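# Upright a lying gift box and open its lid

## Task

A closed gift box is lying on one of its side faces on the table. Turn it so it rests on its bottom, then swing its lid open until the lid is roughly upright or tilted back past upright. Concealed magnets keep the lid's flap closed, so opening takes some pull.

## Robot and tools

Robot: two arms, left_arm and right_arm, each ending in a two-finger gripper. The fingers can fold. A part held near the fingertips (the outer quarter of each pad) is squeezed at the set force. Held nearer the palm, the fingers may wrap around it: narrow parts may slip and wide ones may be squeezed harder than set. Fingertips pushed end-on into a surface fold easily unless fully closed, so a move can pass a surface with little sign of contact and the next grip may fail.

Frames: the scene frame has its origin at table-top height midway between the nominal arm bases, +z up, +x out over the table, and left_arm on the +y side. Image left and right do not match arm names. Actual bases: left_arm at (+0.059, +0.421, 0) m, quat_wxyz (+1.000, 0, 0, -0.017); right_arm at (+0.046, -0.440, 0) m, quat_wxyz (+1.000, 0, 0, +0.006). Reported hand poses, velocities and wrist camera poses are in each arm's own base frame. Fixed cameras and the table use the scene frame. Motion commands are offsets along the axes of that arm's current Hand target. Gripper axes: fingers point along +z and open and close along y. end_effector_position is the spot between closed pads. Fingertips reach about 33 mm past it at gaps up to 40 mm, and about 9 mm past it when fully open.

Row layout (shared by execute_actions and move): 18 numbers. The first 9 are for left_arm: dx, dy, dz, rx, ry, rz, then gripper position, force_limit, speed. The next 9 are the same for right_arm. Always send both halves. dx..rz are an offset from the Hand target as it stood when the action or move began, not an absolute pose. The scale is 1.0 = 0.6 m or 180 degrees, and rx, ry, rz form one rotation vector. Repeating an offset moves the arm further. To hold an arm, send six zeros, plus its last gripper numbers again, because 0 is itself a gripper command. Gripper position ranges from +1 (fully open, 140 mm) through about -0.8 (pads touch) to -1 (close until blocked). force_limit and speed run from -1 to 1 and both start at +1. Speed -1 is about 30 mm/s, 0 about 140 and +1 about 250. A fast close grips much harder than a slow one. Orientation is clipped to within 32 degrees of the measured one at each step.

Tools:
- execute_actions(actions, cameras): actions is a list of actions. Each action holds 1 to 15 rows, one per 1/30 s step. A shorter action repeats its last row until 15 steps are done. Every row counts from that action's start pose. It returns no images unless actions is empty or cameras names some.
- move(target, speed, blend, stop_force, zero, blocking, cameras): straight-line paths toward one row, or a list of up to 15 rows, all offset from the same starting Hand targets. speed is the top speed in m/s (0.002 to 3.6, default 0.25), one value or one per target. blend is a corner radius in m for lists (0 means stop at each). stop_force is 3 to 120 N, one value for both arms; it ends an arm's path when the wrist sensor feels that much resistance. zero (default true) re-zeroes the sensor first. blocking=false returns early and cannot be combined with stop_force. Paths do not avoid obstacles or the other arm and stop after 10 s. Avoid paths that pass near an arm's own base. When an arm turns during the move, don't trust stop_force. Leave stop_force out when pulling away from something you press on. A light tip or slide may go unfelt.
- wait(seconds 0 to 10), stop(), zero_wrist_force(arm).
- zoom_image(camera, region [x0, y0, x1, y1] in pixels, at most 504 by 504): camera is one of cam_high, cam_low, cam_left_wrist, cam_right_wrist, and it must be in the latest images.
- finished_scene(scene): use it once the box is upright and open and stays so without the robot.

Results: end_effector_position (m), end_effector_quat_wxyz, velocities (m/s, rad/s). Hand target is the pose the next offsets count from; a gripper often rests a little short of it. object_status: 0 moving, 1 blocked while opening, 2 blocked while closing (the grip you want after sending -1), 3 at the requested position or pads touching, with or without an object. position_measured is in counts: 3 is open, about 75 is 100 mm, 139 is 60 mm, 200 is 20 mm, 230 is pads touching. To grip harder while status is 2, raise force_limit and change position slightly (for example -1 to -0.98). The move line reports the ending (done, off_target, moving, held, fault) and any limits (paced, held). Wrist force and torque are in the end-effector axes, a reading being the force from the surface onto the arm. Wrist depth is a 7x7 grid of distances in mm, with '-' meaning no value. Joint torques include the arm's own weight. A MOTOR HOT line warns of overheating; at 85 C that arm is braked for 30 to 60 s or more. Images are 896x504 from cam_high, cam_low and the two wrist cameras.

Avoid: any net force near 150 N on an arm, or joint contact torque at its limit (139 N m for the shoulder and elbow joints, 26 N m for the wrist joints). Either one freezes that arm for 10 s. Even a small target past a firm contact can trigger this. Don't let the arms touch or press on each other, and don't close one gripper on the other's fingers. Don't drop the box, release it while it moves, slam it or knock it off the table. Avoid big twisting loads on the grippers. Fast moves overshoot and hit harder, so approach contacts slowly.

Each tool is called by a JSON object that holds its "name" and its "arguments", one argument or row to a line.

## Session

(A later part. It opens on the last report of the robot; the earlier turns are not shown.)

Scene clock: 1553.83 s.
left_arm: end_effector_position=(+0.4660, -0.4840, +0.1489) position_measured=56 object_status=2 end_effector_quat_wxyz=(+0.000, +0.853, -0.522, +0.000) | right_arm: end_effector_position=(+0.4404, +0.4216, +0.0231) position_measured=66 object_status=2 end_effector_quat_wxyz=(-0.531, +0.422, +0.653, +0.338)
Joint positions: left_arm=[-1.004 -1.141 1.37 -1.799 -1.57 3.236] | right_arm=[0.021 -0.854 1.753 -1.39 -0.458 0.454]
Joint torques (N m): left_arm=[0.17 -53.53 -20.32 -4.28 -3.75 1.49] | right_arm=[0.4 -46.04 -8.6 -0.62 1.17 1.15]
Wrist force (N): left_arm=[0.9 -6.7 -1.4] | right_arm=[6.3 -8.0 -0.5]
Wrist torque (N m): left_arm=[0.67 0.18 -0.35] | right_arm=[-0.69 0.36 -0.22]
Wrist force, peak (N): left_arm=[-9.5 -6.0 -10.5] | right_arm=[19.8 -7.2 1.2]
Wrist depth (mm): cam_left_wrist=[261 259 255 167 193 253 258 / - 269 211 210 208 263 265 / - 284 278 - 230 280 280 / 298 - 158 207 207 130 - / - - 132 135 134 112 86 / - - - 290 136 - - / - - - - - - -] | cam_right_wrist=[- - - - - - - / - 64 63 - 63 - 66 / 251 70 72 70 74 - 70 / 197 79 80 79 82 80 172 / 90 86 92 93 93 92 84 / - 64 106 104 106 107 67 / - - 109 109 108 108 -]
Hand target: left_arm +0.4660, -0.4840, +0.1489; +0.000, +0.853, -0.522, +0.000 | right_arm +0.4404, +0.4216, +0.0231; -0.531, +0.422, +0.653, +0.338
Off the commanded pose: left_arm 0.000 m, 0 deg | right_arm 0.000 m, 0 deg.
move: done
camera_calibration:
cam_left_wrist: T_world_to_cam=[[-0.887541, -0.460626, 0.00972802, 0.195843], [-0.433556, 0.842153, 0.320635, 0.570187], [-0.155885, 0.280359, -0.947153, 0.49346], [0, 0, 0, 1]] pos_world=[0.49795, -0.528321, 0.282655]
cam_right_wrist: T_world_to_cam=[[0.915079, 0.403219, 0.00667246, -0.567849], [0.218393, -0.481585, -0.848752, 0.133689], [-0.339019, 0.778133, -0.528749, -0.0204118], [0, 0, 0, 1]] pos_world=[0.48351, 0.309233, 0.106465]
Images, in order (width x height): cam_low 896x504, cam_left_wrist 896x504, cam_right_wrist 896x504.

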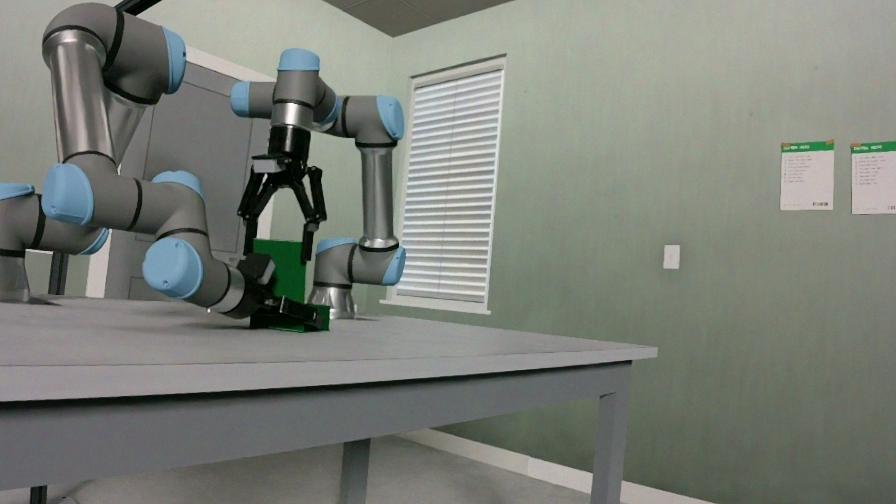

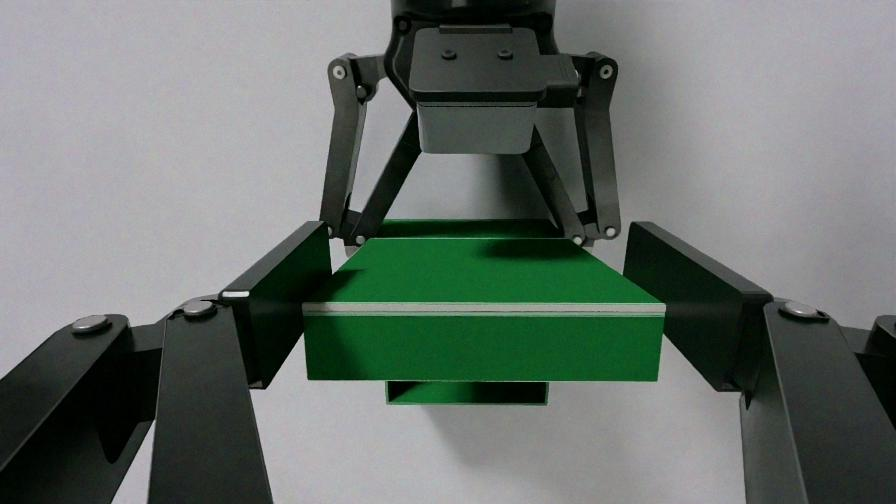

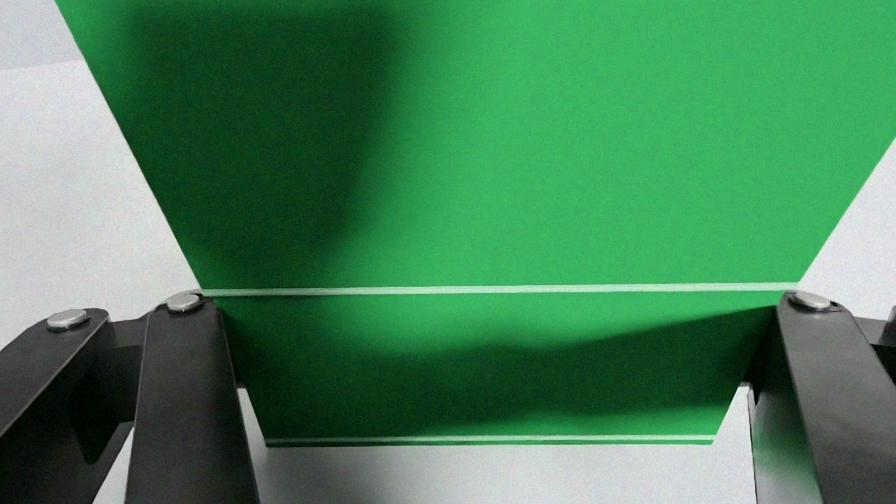

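{"name": "move", "arguments": {
  "target": [
    [0, 0, 0, 0, 0, 0, -1, -1, -1, 0, 0, 0, 0, 0, 0, 1, -0.05, -1],
    [0, 0, 0, 0, 0, 0, -1, -1, -1, 0, 0, -0.5, 0, 0, 0, 1, -0.05, -1]
  ],
  "speed": [0.1, 0.3],
  "cameras": ["cam_left_wrist", "cam_right_wrist", "cam_low"]
}}

Scene clock: 1602.13 s.
left_arm: end_effector_position=(+0.4660, -0.4840, +0.1489) position_measured=56 object_status=2 end_effector_quat_wxyz=(+0.000, +0.853, -0.522, +0.000) | right_arm: end_effector_position=(+0.5629, +0.1552, +0.0856) position_measured=3 object_status=3 end_effector_quat_wxyz=(-0.531, +0.422, +0.653, +0.338)
Joint positions: left_arm=[-1.004 -1.141 1.37 -1.799 -1.57 3.236] | right_arm=[-0.365 -0.719 1.243 -0.814 -0.818 0.208]
Joint torques (N m): left_arm=[0.05 -37.73 -26.63 -1.62 1.16 1.07] | right_arm=[-5.2 -59.82 -24.92 1.73 -0.16 1.09]
Wrist force (N): left_arm=[0.9 1.7 -0.2] | right_arm=[1.5 -0.5 2.7]
Wrist torque (N m): left_arm=[0.43 0.23 -0.37] | right_arm=[-0.47 0.28 0.16]
Wrist force, peak (N): left_arm=[0.9 -7.0 -1.3] | right_arm=[6.4 -8.2 -0.5]
Wrist depth (mm): cam_left_wrist=[259 - 257 - 254 253 253 / 271 - 274 - - 259 265 / - - - 281 275 286 275 / 306 - 151 207 207 137 - / - - 132 135 134 120 86 / - - - - 137 - - / - - - - 362 - -] | cam_right_wrist=[1917 2359 873 322 977 926 - / 674 672 667 356 649 639 610 / 436 433 428 389 422 419 410 / 322 128 315 315 313 141 308 / 87 106 251 248 248 228 99 / - 201 207 207 205 204 99 / - 178 182 176 175 175 166]
Hand target: left_arm +0.4660, -0.4840, +0.1489; +0.000, +0.853, -0.522, +0.000 | right_arm +0.5630, +0.1551, +0.0857; -0.531, +0.422, +0.653, +0.338
Off the commanded pose: left_arm 0.000 m, 0 deg | right_arm 0.000 m, 0 deg.
move: done
camera_calibration:
cam_left_wrist: T_world_to_cam=[[-0.887535, -0.460637, 0.00977155, 0.195821], [-0.433568, 0.842178, 0.320556, 0.570228], [-0.155889, 0.280268, -0.947179, 0.493421], [0, 0, 0, 1]] pos_world=[0.49795, -0.528321, 0.282655]
cam_right_wrist: T_world_to_cam=[[0.91507, 0.403239, 0.00670693, -0.572998], [0.218402, -0.481501, -0.848797, 0.0316176], [-0.339039, 0.778174, -0.528676, 0.261569], [0, 0, 0, 1]] pos_world=[0.60611, 0.0427328, 0.168965]
Images, in order (width x height): cam_low 896x504, cam_left_wrist 896x504, cam_right_wrist 896x504.

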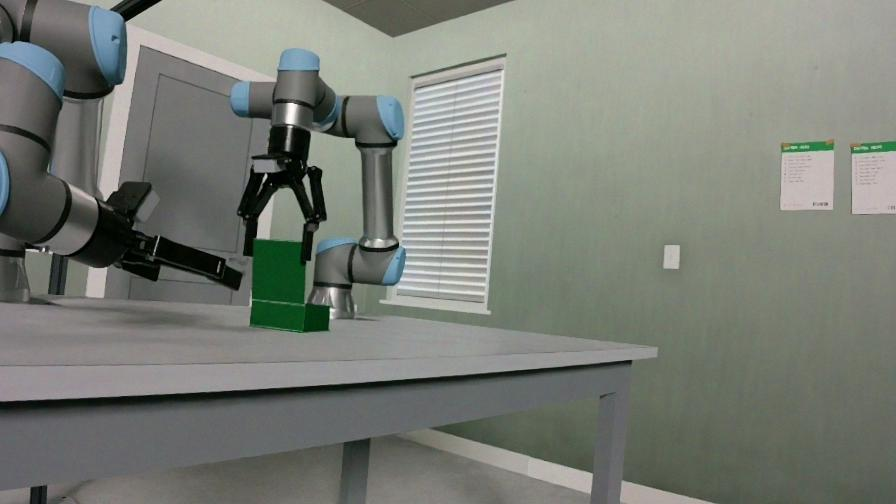

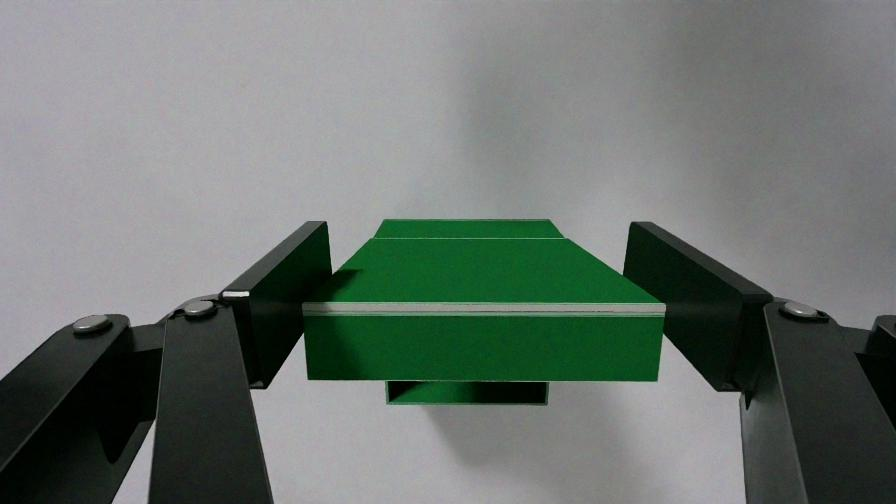

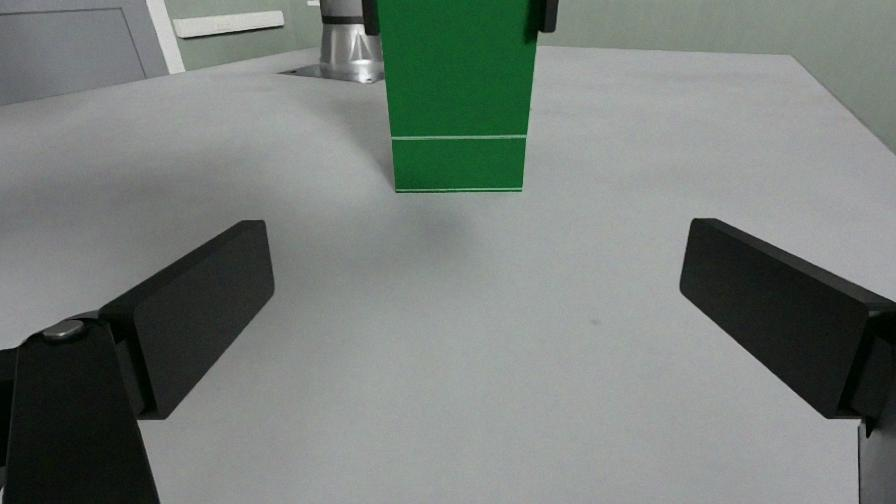

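{"name": "move", "arguments": {
  "target": [
    [0.0288, 0, 0.0058, 0, 0, 0, -1, -1, -1, 0, 0, 0, 0, 0, 0, 1, -0.05, -1],
    [0.056, 0, 0.0172, 0, 0, 0, -1, -1, -1, 0, 0, 0, 0, 0, 0, 1, -0.05, -1]
  ],
  "speed": 0.06,
  "blend": [0.005, 0],
  "cameras": ["cam_left_wrist", "cam_right_wrist", "cam_low"]
}}

Scene clock: 1644.63 s.
left_arm: end_effector_position=(+0.4813, -0.5140, +0.1384) position_measured=56 object_status=2 end_effector_quat_wxyz=(+0.000, +0.853, -0.522, +0.000) | right_arm: end_effector_position=(+0.5630, +0.1551, +0.0857) position_measured=3 object_status=3 end_effector_quat_wxyz=(-0.531, +0.422, +0.653, +0.338)
Joint positions: left_arm=[-1.009 -1.058 1.272 -1.784 -1.57 3.231] | right_arm=[-0.366 -0.719 1.243 -0.814 -0.818 0.208]
Joint torques (N m): left_arm=[-0.92 -55.56 -17.21 -2.53 -1.11 -0.64] | right_arm=[-7.85 -61.66 -33.61 2.91 -1.22 0.97]
Wrist force (N): left_arm=[0.7 1.1 -2.3] | right_arm=[1.3 -0.3 2.6]
Wrist torque (N m): left_arm=[0.56 0.07 -0.30] | right_arm=[-0.43 0.30 0.16]
Wrist force, peak (N): left_arm=[2.9 0.2 -11.0] | right_arm=[1.5 -0.4 3.0]
Wrist depth (mm): cam_left_wrist=[247 247 - 245 - - - / - 259 - 260 - 257 253 / - - - - - - 271 / - - 133 - - 131 286 / - - 129 130 129 120 86 / - - - - - - - / - - - - - - -] | cam_right_wrist=[1902 2230 892 292 962 2115 1817 / 680 683 663 340 651 639 615 / 435 434 432 374 422 417 414 / 321 128 315 315 311 141 307 / 87 106 249 249 247 228 99 / - 200 207 206 205 205 99 / - 178 182 176 175 175 166]
Hand target: left_arm +0.4813, -0.5139, +0.1385; +0.000, +0.853, -0.522, +0.000 | right_arm +0.5630, +0.1551, +0.0857; -0.531, +0.422, +0.653, +0.338
Off the commanded pose: left_arm 0.000 m, 0 deg | right_arm 0.000 m, 0 deg.
move: done
camera_calibration:
cam_left_wrist: T_world_to_cam=[[-0.887521, -0.460666, 0.00970943, 0.195678], [-0.433561, 0.842063, 0.320866, 0.605341], [-0.155988, 0.280566, -0.947075, 0.494457], [0, 0, 0, 1]] pos_world=[0.513249, -0.558321, 0.272154]
cam_right_wrist: T_world_to_cam=[[0.915079, 0.403219, 0.00667246, -0.572998], [0.218393, -0.481585, -0.848752, 0.0317036], [-0.339019, 0.778133, -0.528749, 0.261624], [0, 0, 0, 1]] pos_world=[0.60611, 0.0427331, 0.169065]
Images, in order (width x height): cam_low 896x504, cam_left_wrist 896x504, cam_right_wrist 896x504.

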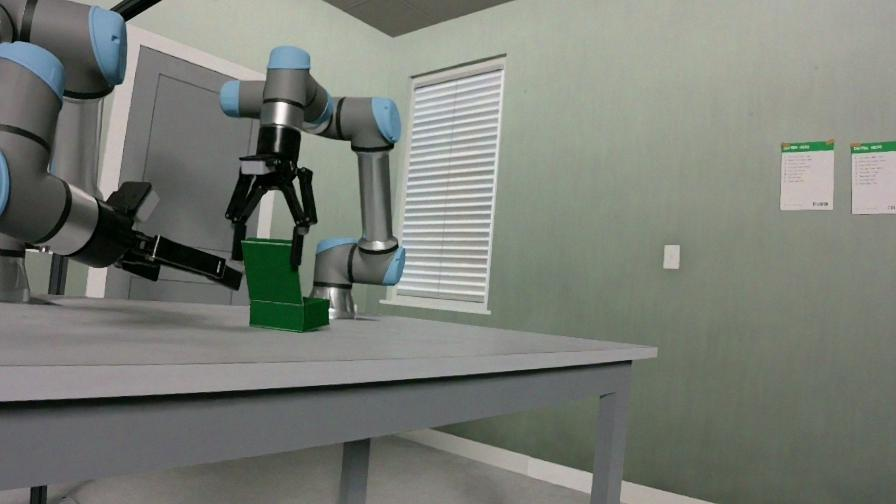

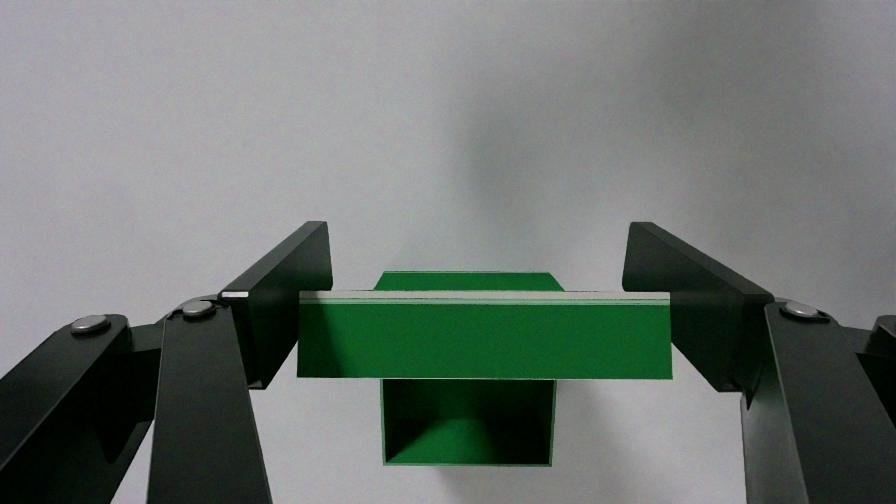

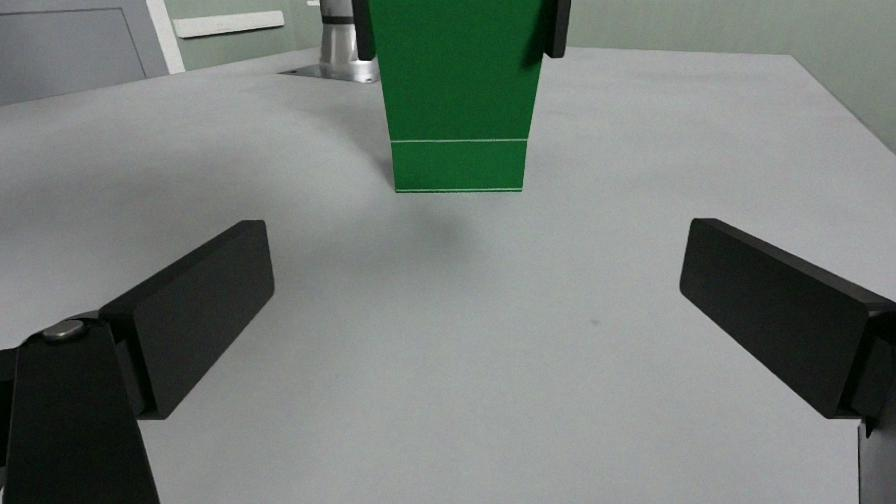

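{"name": "move", "arguments": {
  "target": [
    [0.0262, 0, 0.0147, 0, 0, 0, -1, -1, -1, 0, 0, 0, 0, 0, 0, 1, -0.05, -1],
    [0.0508, 0, 0.0363, 0, 0, 0, -1, -1, -1, 0, 0, 0, 0, 0, 0, 1, -0.05, -1]
  ],
  "speed": 0.06,
  "blend": [0.005, 0],
  "cameras": ["cam_left_wrist", "cam_right_wrist", "cam_low"]
}}

Scene clock: 1668.60 s.
left_arm: end_effector_position=(+0.4952, -0.5412, +0.1167) position_measured=56 object_status=2 end_effector_quat_wxyz=(+0.000, +0.853, -0.522, +0.000) | right_arm: end_effector_position=(+0.5630, +0.1551, +0.0857) position_measured=3 object_status=3 end_effector_quat_wxyz=(-0.531, +0.422, +0.653, +0.338)
Joint positions: left_arm=[-1.013 -0.973 1.195 -1.792 -1.57 3.227] | right_arm=[-0.366 -0.719 1.243 -0.814 -0.818 0.208]
Joint torques (N m): left_arm=[-1.79 -62.43 -17.05 -1.44 -0.47 -0.88] | right_arm=[-8.15 -61.32 -33.28 3.02 -1.21 0.99]
Wrist force (N): left_arm=[0.2 1.5 -0.5] | right_arm=[1.4 -0.5 2.7]
Wrist torque (N m): left_arm=[0.40 0.16 -0.35] | right_arm=[-0.46 0.29 0.16]
Wrist force, peak (N): left_arm=[0.2 2.3 -5.1] | right_arm=[1.5 -0.6 3.1]
Wrist depth (mm): cam_left_wrist=[- 233 229 225 224 223 229 / 238 239 240 236 237 237 235 / - 254 249 247 243 - 247 / - - 150 - - 131 262 / - 92 127 128 128 120 86 / - - 310 290 285 - - / - - 321 293 - - -] | cam_right_wrist=[1963 2336 855 264 272 - - / 680 676 604 318 583 639 701 / 433 431 428 384 423 420 412 / 320 128 315 315 313 141 308 / 87 107 250 249 247 228 99 / - 201 207 206 205 205 99 / - 178 182 176 175 175 166]
Hand target: left_arm +0.4952, -0.5411, +0.1167; +0.000, +0.853, -0.522, +0.000 | right_arm +0.5630, +0.1551, +0.0857; -0.531, +0.422, +0.653, +0.338
Off the commanded pose: left_arm 0.000 m, 0 deg | right_arm 0.000 m, 0 deg.
move: done
camera_calibration:
cam_left_wrist: T_world_to_cam=[[-0.887528, -0.46065, 0.00981474, 0.195682], [-0.43358, 0.842201, 0.320476, 0.641423], [-0.155893, 0.280176, -0.947206, 0.48346], [0, 0, 0, 1]] pos_world=[0.52715, -0.585521, 0.250455]
cam_right_wrist: T_world_to_cam=[[0.915079, 0.403219, 0.00667246, -0.572998], [0.218393, -0.481585, -0.848752, 0.0317036], [-0.339019, 0.778133, -0.528749, 0.261624], [0, 0, 0, 1]] pos_world=[0.60611, 0.0427331, 0.169065]
Images, in order (width x height): cam_low 896x504, cam_left_wrist 896x504, cam_right_wrist 896x504.

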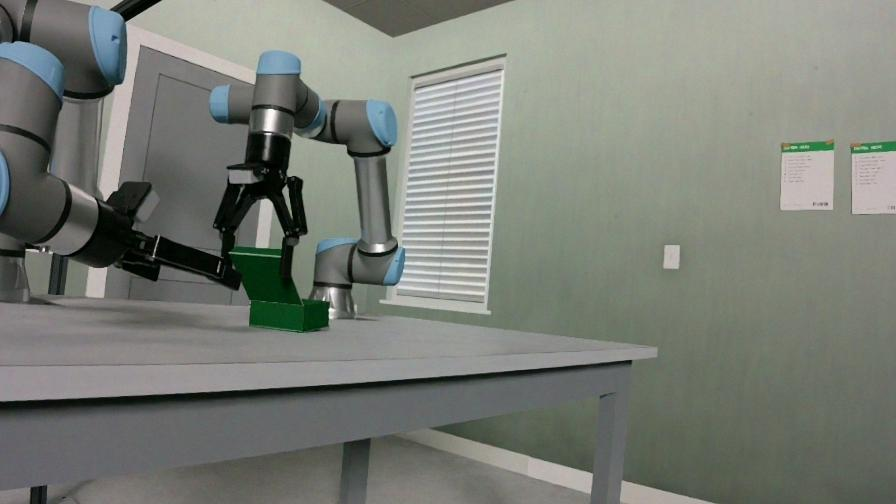

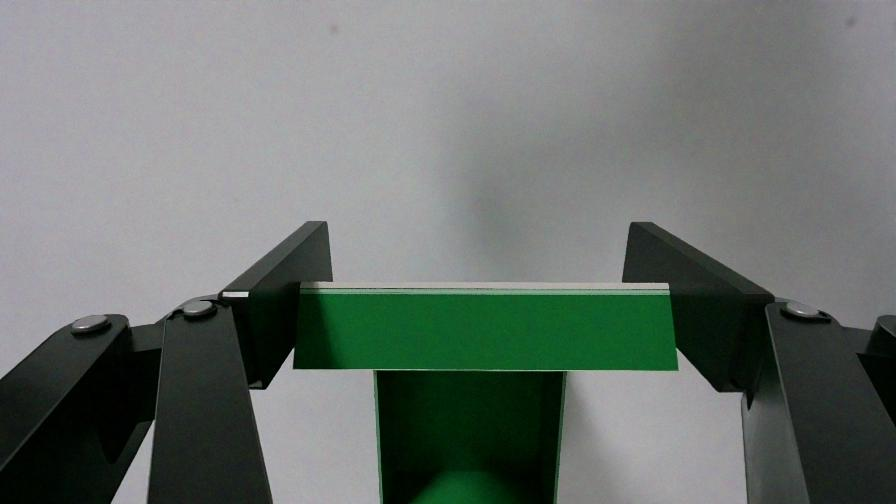

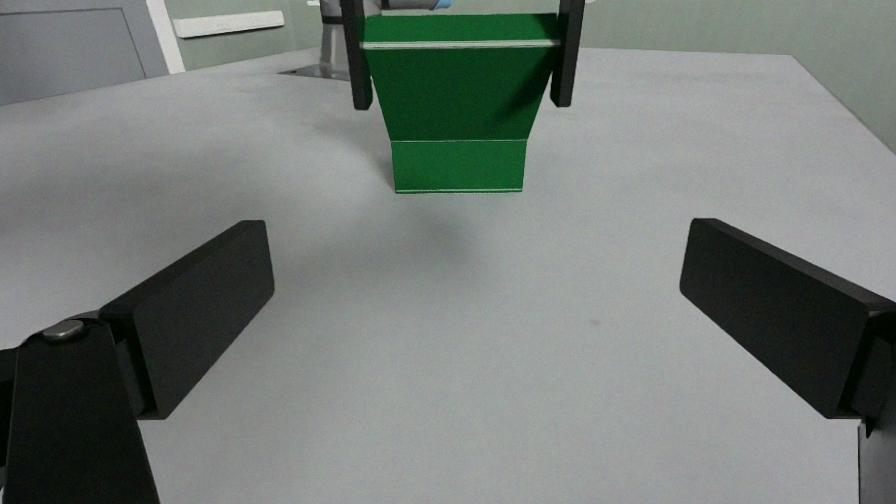

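{"name": "move", "arguments": {
  "target": [
    [0.0212, 0, 0.0285, 0, 0, 0, -1, -1, -1, 0, 0, 0, 0, 0, 0, 1, -0.05, -1],
    [0.0353, 0, 0.061, 0, 0, 0, -1, -1, -1, 0, 0, 0, 0, 0, 0, 1, -0.05, -1]
  ],
  "speed": 0.06,
  "blend": [0.005, 0],
  "cameras": ["cam_left_wrist", "cam_right_wrist", "cam_low"]
}}

Scene clock: 1681.60 s.
left_arm: end_effector_position=(+0.5048, -0.5600, +0.0800) position_measured=56 object_status=2 end_effector_quat_wxyz=(+0.000, +0.853, -0.522, +0.000) | right_arm: end_effector_position=(+0.5630, +0.1551, +0.0857) position_measured=3 object_status=3 end_effector_quat_wxyz=(-0.531, +0.422, +0.653, +0.338)
Joint positions: left_arm=[-1.015 -0.9 1.168 -1.839 -1.57 3.225] | right_arm=[-0.366 -0.719 1.243 -0.814 -0.818 0.208]
Joint torques (N m): left_arm=[-4.33 -61.7 -24.85 -1.38 -0.07 -1.27] | right_arm=[-7.56 -59.25 -32.45 2.79 -1.07 0.5]
Wrist force (N): left_arm=[0.7 1.6 0.2] | right_arm=[1.5 -0.8 2.7]
Wrist torque (N m): left_arm=[0.47 0.16 -0.35] | right_arm=[-0.52 0.28 0.16]
Wrist force, peak (N): left_arm=[1.1 1.7 -2.7] | right_arm=[1.5 -0.6 3.0]
Wrist depth (mm): cam_left_wrist=[191 193 191 191 191 189 190 / 204 204 202 202 205 200 198 / 214 216 213 215 215 - 215 / 227 223 132 221 221 142 223 / - - 127 127 126 120 86 / - - 183 174 180 247 - / - - 269 267 209 - -] | cam_right_wrist=[1963 2293 236 1152 231 2251 1778 / 678 678 601 263 341 641 624 / 434 433 427 383 394 419 412 / 319 128 315 313 313 141 308 / 87 106 250 249 249 229 99 / - 201 207 207 205 205 99 / - 178 181 176 175 175 166]
Hand target: left_arm +0.5048, -0.5599, +0.0801; +0.000, +0.853, -0.522, +0.000 | right_arm +0.5630, +0.1551, +0.0857; -0.531, +0.422, +0.653, +0.338
Off the commanded pose: left_arm 0.000 m, 0 deg | right_arm 0.000 m, 0 deg.
move: done
camera_calibration:
cam_left_wrist: T_world_to_cam=[[-0.887535, -0.460637, 0.00977155, 0.195921], [-0.433568, 0.842178, 0.320556, 0.67311], [-0.155889, 0.280268, -0.947179, 0.455604], [0, 0, 0, 1]] pos_world=[0.53675, -0.604321, 0.213855]
cam_right_wrist: T_world_to_cam=[[0.915079, 0.403219, 0.00667246, -0.572998], [0.218393, -0.481585, -0.848752, 0.0317036], [-0.339019, 0.778133, -0.528749, 0.261624], [0, 0, 0, 1]] pos_world=[0.60611, 0.0427331, 0.169065]
Images, in order (width x height): cam_low 896x504, cam_left_wrist 896x504, cam_right_wrist 896x504.

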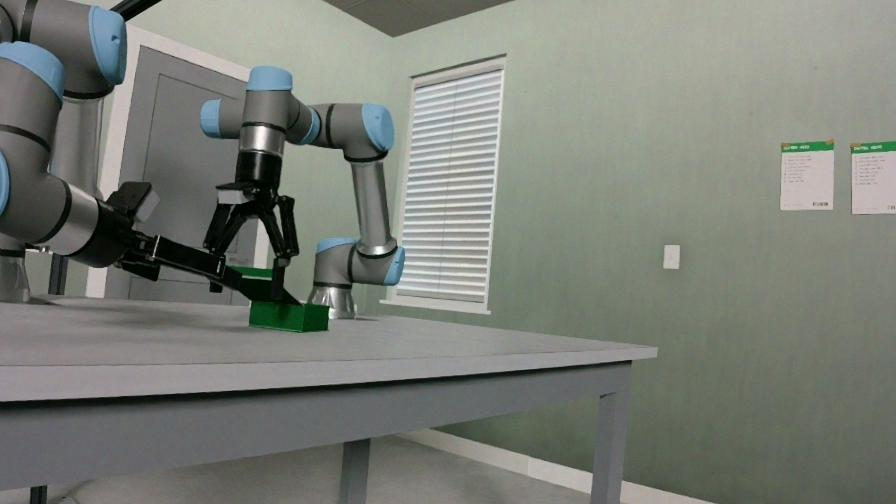

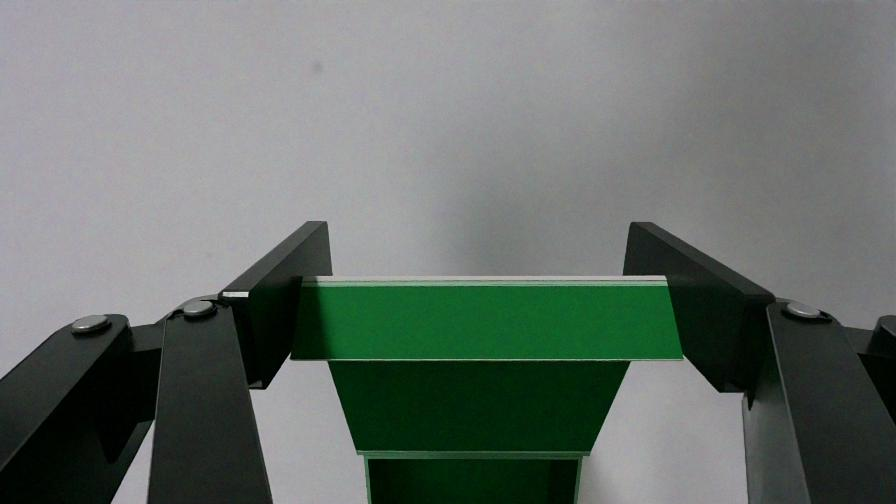

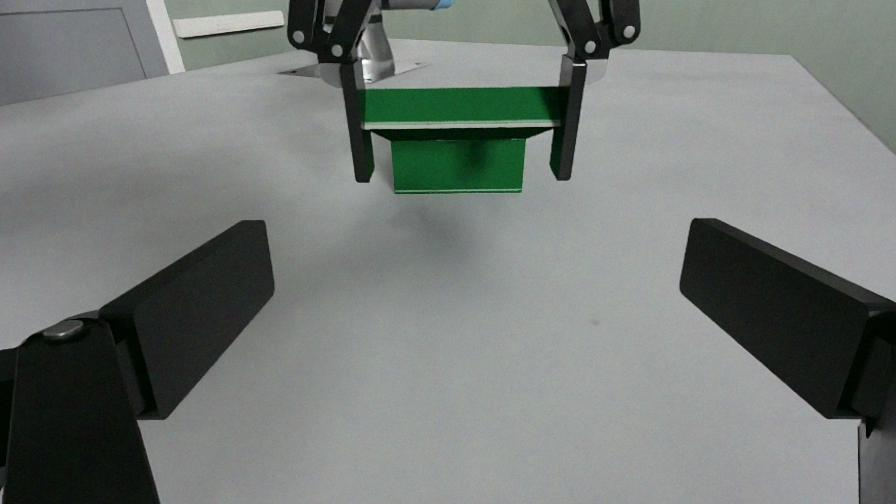

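{"name": "move", "arguments": {
  "target": [0.0052, 0, 0.035, 0, 0, 0, -1, -1, -1, 0, 0, 0, 0, 0, 0, 1, -0.05, -1],
  "speed": 0.05,
  "cameras": ["cam_left_wrist", "cam_right_wrist", "cam_low"]
}}

Scene clock: 1690.77 s.
left_arm: end_effector_position=(+0.5062, -0.5626, +0.0588) position_measured=56 object_status=2 end_effector_quat_wxyz=(+0.000, +0.853, -0.522, +0.000) end_effector_velocity=(+0.000, +0.002, +0.001) end_effector_angular_velocity=(+0.004, +0.002, +0.002) | right_arm: end_effector_position=(+0.5630, +0.1551, +0.0857) position_measured=3 object_status=3 end_effector_quat_wxyz=(-0.531, +0.422, +0.653, +0.338)
Joint positions: left_arm=[-1.015 -0.877 1.186 -1.879 -1.57 3.225] | right_arm=[-0.366 -0.719 1.243 -0.814 -0.818 0.208]
Joint velocities: left_arm=[0.001 -0.001 -0.001 0.006 0 -0.001] | right_arm=[within noise]
Joint torques (N m): left_arm=[-7.94 -64.35 -32.04 -1.21 -0.13 -1.7] | right_arm=[-6.95 -57.39 -33.48 2.8 -1.01 0.3]
Wrist force (N): left_arm=[1.0 1.8 -0.3] | right_arm=[1.3 -0.6 2.7]
Wrist torque (N m): left_arm=[0.47 0.11 -0.37] | right_arm=[-0.48 0.30 0.16]
Wrist force, peak (N): left_arm=[0.9 1.4 -1.7] | right_arm=[1.5 -0.5 3.1]
Wrist depth (mm): cam_left_wrist=[174 176 173 171 173 172 170 / 184 181 183 - 180 179 182 / 193 193 193 192 - - 190 / - 206 199 201 202 131 201 / 213 92 126 125 - 120 88 / - - 166 157 157 - - / - - 241 181 176 - -] | cam_right_wrist=[1963 2190 223 1168 225 2044 2011 / 680 670 551 481 531 639 701 / 433 433 403 373 394 419 414 / 322 128 317 314 313 141 308 / 87 106 251 249 249 229 99 / - 201 207 206 206 205 99 / - 178 182 177 176 175 166]
Hand target: left_arm +0.5063, -0.5627, +0.0591; +0.000, +0.853, -0.522, +0.000 | right_arm +0.5630, +0.1551, +0.0857; -0.531, +0.422, +0.653, +0.338
Off the commanded pose: left_arm 0.000 m, 0 deg | right_arm 0.000 m, 0 deg.
move: done
camera_calibration:
cam_left_wrist: T_world_to_cam=[[-0.887499, -0.460704, 0.00983681, 0.196057], [-0.433567, 0.842074, 0.320827, 0.682704], [-0.15609, 0.280469, -0.947087, 0.436616], [0, 0, 0, 1]] pos_world=[0.538149, -0.607021, 0.192555]
cam_right_wrist: T_world_to_cam=[[0.915079, 0.403219, 0.00667246, -0.572998], [0.218393, -0.481585, -0.848752, 0.0317036], [-0.339019, 0.778133, -0.528749, 0.261624], [0, 0, 0, 1]] pos_world=[0.60611, 0.0427331, 0.169065]
Images, in order (width x height): cam_low 896x504, cam_left_wrist 896x504, cam_right_wrist 896x504.

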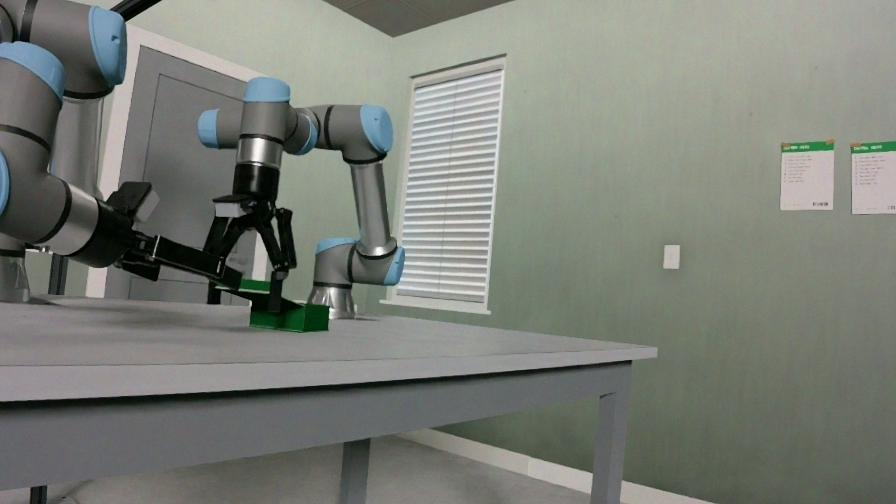

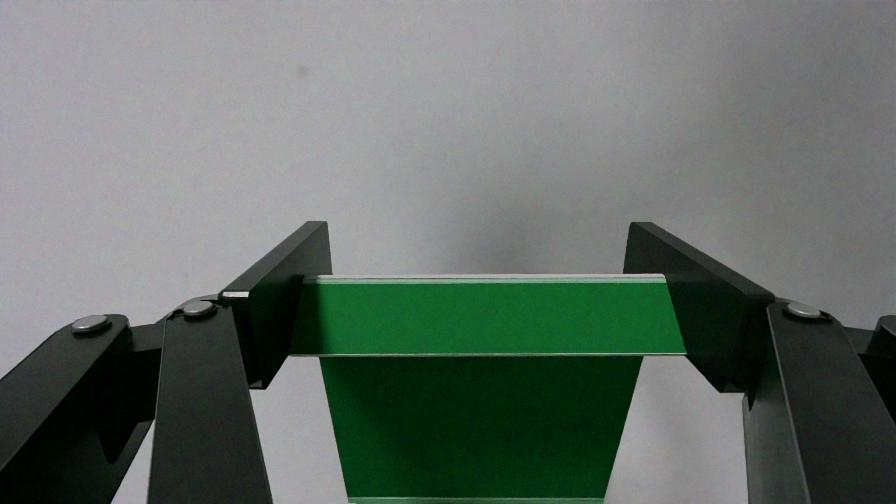

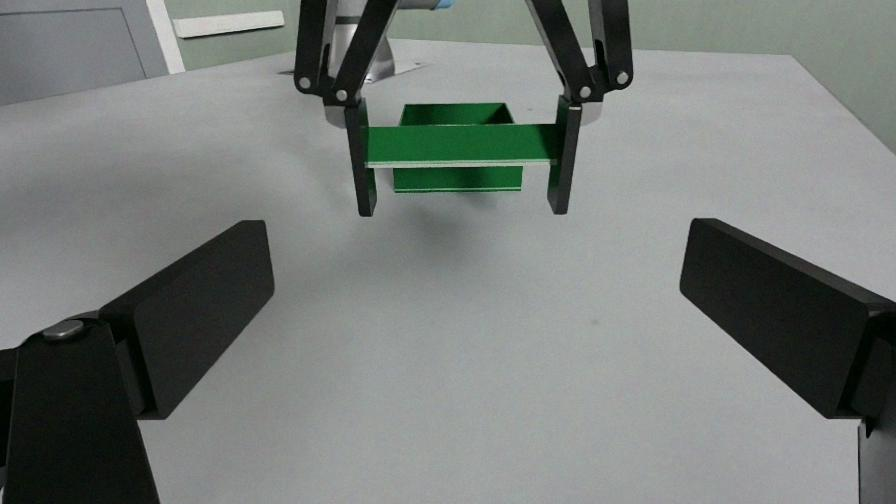

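{"name": "move", "arguments": {
  "target": [-0.0013, 0, 0.0273, 0, 0, 0, -1, -1, -1, 0, 0, 0, 0, 0, 0, 1, -0.05, -1],
  "speed": 0.05,
  "cameras": ["cam_left_wrist", "cam_right_wrist", "cam_low"]
}}

{"name": "zoom_image", "arguments": {
  "camera": "cam_right_wrist",
  "region": [340, 80, 600, 230]
}}

{"name": "zoom_image", "arguments": {
  "camera": "cam_low",
  "region": [200, 260, 350, 345]
}}

Scene clock: 1710.80 s.
left_arm: end_effector_position=(+0.5058, -0.5619, +0.0425) position_measured=56 object_status=2 end_effector_quat_wxyz=(+0.000, +0.853, -0.522, +0.000) end_effector_velocity=(+0.001, +0.000, +0.002) end_effector_angular_velocity=(+0.001, +0.000, +0.000) | right_arm: end_effector_position=(+0.5630, +0.1551, +0.0857) position_measured=3 object_status=3 end_effector_quat_wxyz=(-0.531, +0.422, +0.653, +0.338)
Joint positions: left_arm=[-1.015 -0.865 1.21 -1.915 -1.57 3.225] | right_arm=[-0.366 -0.719 1.243 -0.814 -0.818 0.208]
Joint velocities: left_arm=[0.001 -0.001 -0.003 0.005 0 0.001] | right_arm=[within noise]
Joint torques (N m): left_arm=[4.41 -59.04 -30.71 -1.22 -0.24 1.45] | right_arm=[-7.39 -54.99 -31.82 2.73 -1.12 -0.16]
Wrist force (N): left_arm=[0.9 1.8 -0.2] | right_arm=[1.6 -0.5 2.9]
Wrist torque (N m): left_arm=[0.47 0.12 -0.37] | right_arm=[-0.46 0.25 0.16]
Wrist force, peak (N): left_arm=[1.1 2.2 -0.5] | right_arm=[1.6 -0.5 3.0]
Wrist depth (mm): cam_left_wrist=[159 161 159 159 156 159 - / 170 166 167 167 166 166 166 / 178 178 176 177 175 174 174 / - 189 182 - - 153 181 / 194 91 125 127 129 112 86 / - - 154 149 147 206 - / - - 166 163 160 223 -] | cam_right_wrist=[1947 2062 227 1001 227 2097 - / 670 680 250 484 263 639 626 / 436 437 402 341 371 418 413 / 319 128 302 315 312 141 307 / 87 106 250 248 248 228 99 / - 201 207 207 206 205 100 / - 178 182 176 175 175 166]
Hand target: left_arm +0.5059, -0.5620, +0.0428; +0.000, +0.853, -0.522, +0.000 | right_arm +0.5630, +0.1551, +0.0857; -0.531, +0.422, +0.653, +0.338
Off the commanded pose: left_arm 0.000 m, 0 deg | right_arm 0.000 m, 0 deg.
move: done
camera_calibration:
cam_left_wrist: T_world_to_cam=[[-0.887553, -0.460603, 0.00978211, 0.196284], [-0.433493, 0.842128, 0.320787, 0.68717], [-0.155993, 0.280475, -0.947101, 0.420874], [0, 0, 0, 1]] pos_world=[0.537749, -0.606321, 0.176255]
cam_right_wrist: T_world_to_cam=[[0.915079, 0.403219, 0.00667246, -0.572998], [0.218393, -0.481585, -0.848752, 0.0317036], [-0.339019, 0.778133, -0.528749, 0.261624], [0, 0, 0, 1]] pos_world=[0.60611, 0.0427331, 0.169065]
Images, in order (width x height): cam_low 896x504, cam_left_wrist 896x504, cam_right_wrist 896x504.

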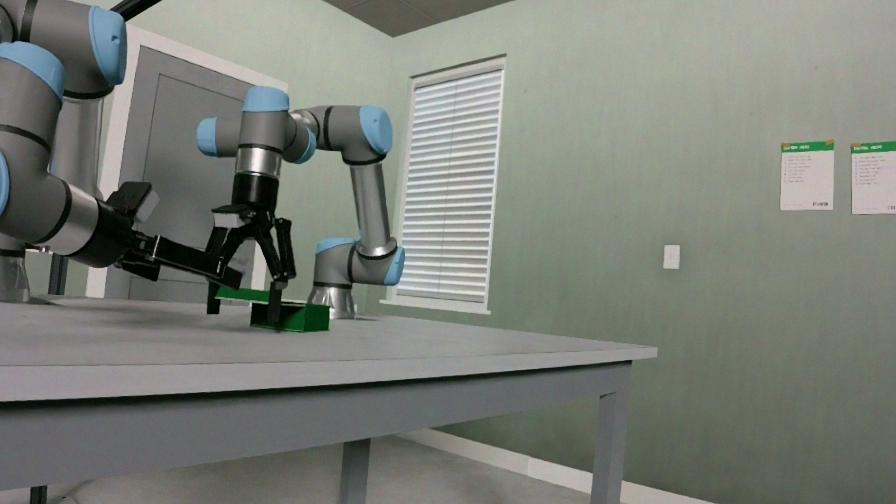

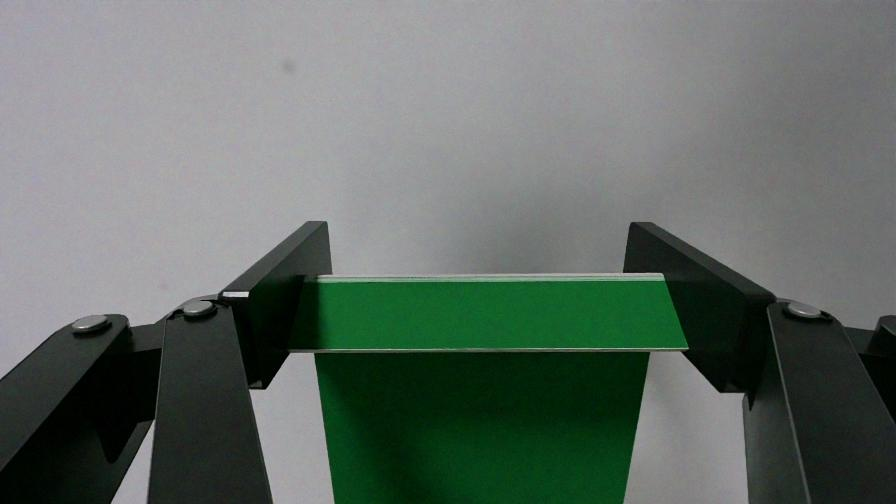

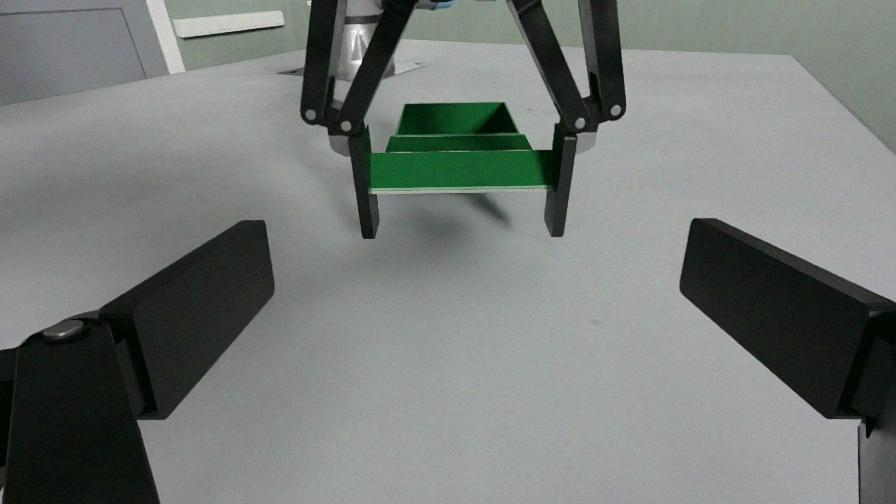

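Scaled by 1.938 from the camera's 896x504 image, which has a finer 1280x720 frame.

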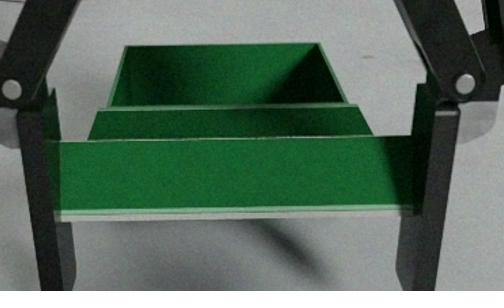

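Scaled by 3.360 from the camera's 896x504 image, which has a finer 1280x720 frame.

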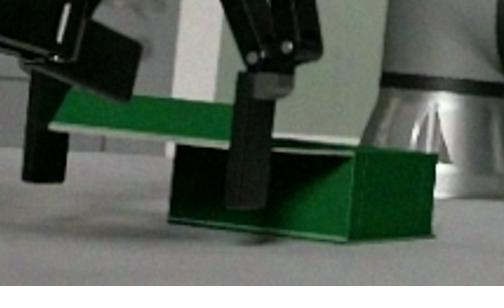

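{"name": "move", "arguments": {
  "target": [
    [-0.003, 0, 0.0193, 0, 0, 0, -1, -1, -1, 0, 0, 0, 0, 0, 0, 1, -0.05, -1],
    [-0.003, 0, 0.0193, 0, 0, 0, 1, -1, -1, 0, 0, 0, 0, 0, 0, 1, -0.05, -1],
    [-0.003, 0, -0.25, 0, 0, 0, 1, -1, -1, 0, 0, 0, 0, 0, 0, 1, -0.05, -1]
  ],
  "speed": [0.05, 0.1, 0.25],
  "cameras": ["cam_left_wrist", "cam_right_wrist", "cam_low", "cam_high"]
}}

{"name": "zoom_image", "arguments": {
  "camera": "cam_right_wrist",
  "region": [340, 80, 600, 230]
}}

Scene clock: 1738.63 s.
left_arm: end_effector_position=(+0.5051, -0.5605, +0.1926) position_measured=3 object_status=3 end_effector_quat_wxyz=(+0.000, +0.853, -0.522, +0.000) | right_arm: end_effector_position=(+0.5630, +0.1551, +0.0857) position_measured=3 object_status=3 end_effector_quat_wxyz=(-0.531, +0.422, +0.653, +0.338)
Joint positions: left_arm=[-1.015 -0.94 0.944 -1.575 -1.57 3.225] | right_arm=[-0.366 -0.719 1.243 -0.814 -0.818 0.208]
Joint torques (N m): left_arm=[-3.7 -55.86 -31.62 -1.9 -1.5 -0.74] | right_arm=[-5.87 -52.77 -31.67 2.91 -0.96 -0.41]
Wrist force (N): left_arm=[0.7 1.8 0.3] | right_arm=[1.3 -0.6 2.8]
Wrist torque (N m): left_arm=[0.52 0.19 -0.39] | right_arm=[-0.48 0.32 0.16]
Wrist force, peak (N): left_arm=[0.6 1.6 3.3] | right_arm=[1.5 -0.8 3.1]
Wrist depth (mm): cam_left_wrist=[298 - 286 - 292 290 295 / - - - - - - 303 / - - - - 336 - 323 / - - - 321 338 136 - / - 100 - 316 313 127 100 / - 100 - 384 - - - / - - - - - - -] | cam_right_wrist=[1932 2293 895 1163 1146 2079 1692 / 668 674 665 486 649 641 626 / 436 435 432 351 419 417 413 / 321 128 314 307 311 141 307 / 87 106 251 248 248 229 99 / - 201 207 207 205 205 99 / - 179 182 176 175 175 166]
Hand target: left_arm +0.5051, -0.5604, +0.1928; +0.000, +0.853, -0.522, +0.000 | right_arm +0.5630, +0.1551, +0.0857; -0.531, +0.422, +0.653, +0.338
Off the commanded pose: left_arm 0.000 m, 0 deg | right_arm 0.000 m, 0 deg.
move: done
camera_calibration:
cam_left_wrist: T_world_to_cam=[[-0.887507, -0.460689, 0.00979736, 0.194803], [-0.43359, 0.84212, 0.320676, 0.637537], [-0.155983, 0.280354, -0.947138, 0.562437], [0, 0, 0, 1]] pos_world=[0.53705, -0.604821, 0.326355]
cam_right_wrist: T_world_to_cam=[[0.915079, 0.403219, 0.00667246, -0.572998], [0.218393, -0.481585, -0.848752, 0.0317036], [-0.339019, 0.778133, -0.528749, 0.261624], [0, 0, 0, 1]] pos_world=[0.60611, 0.0427331, 0.169065]

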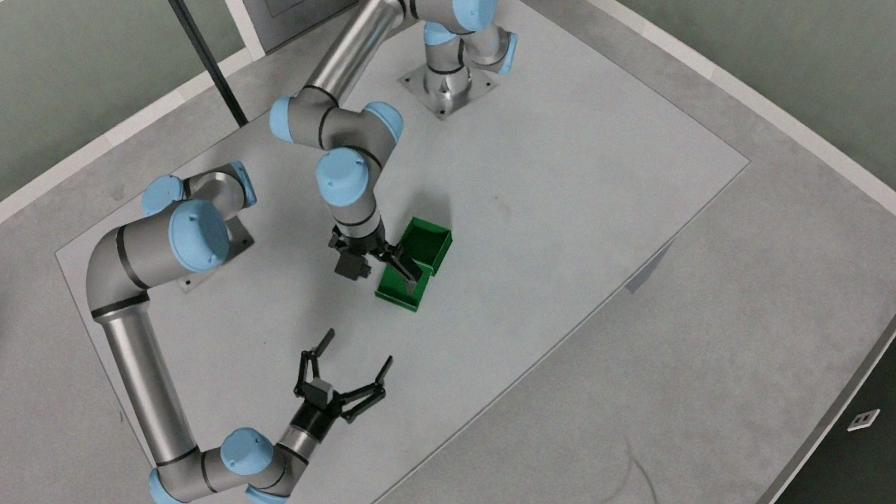

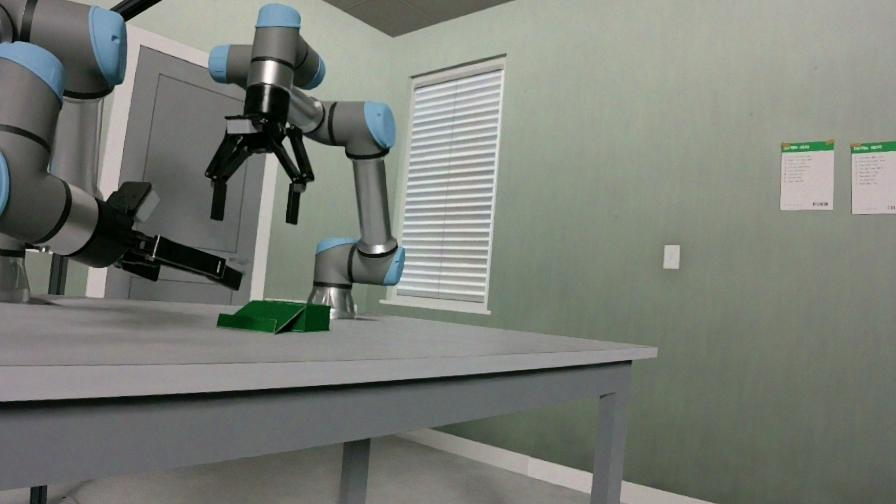

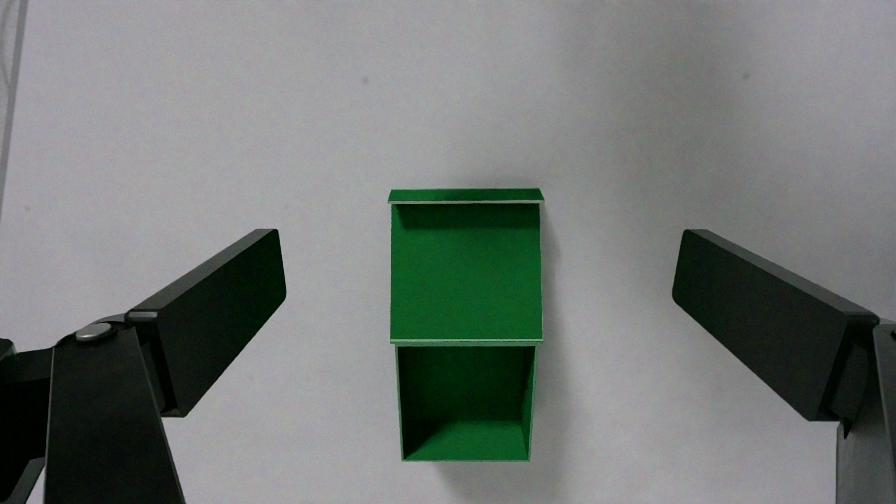

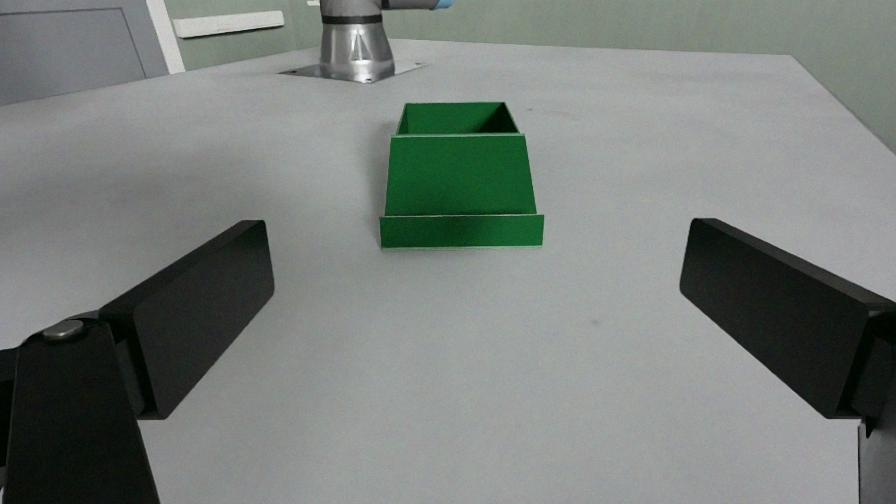

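Scaled by 1.938 from the camera's 896x504 image, which has a finer 1280x720 frame.

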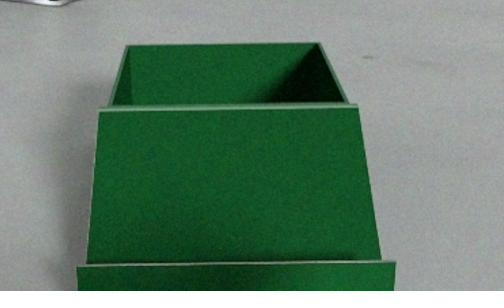

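{"name": "finished_scene", "arguments": {
  "scene": 1
}}

The scene is finished: the task was done.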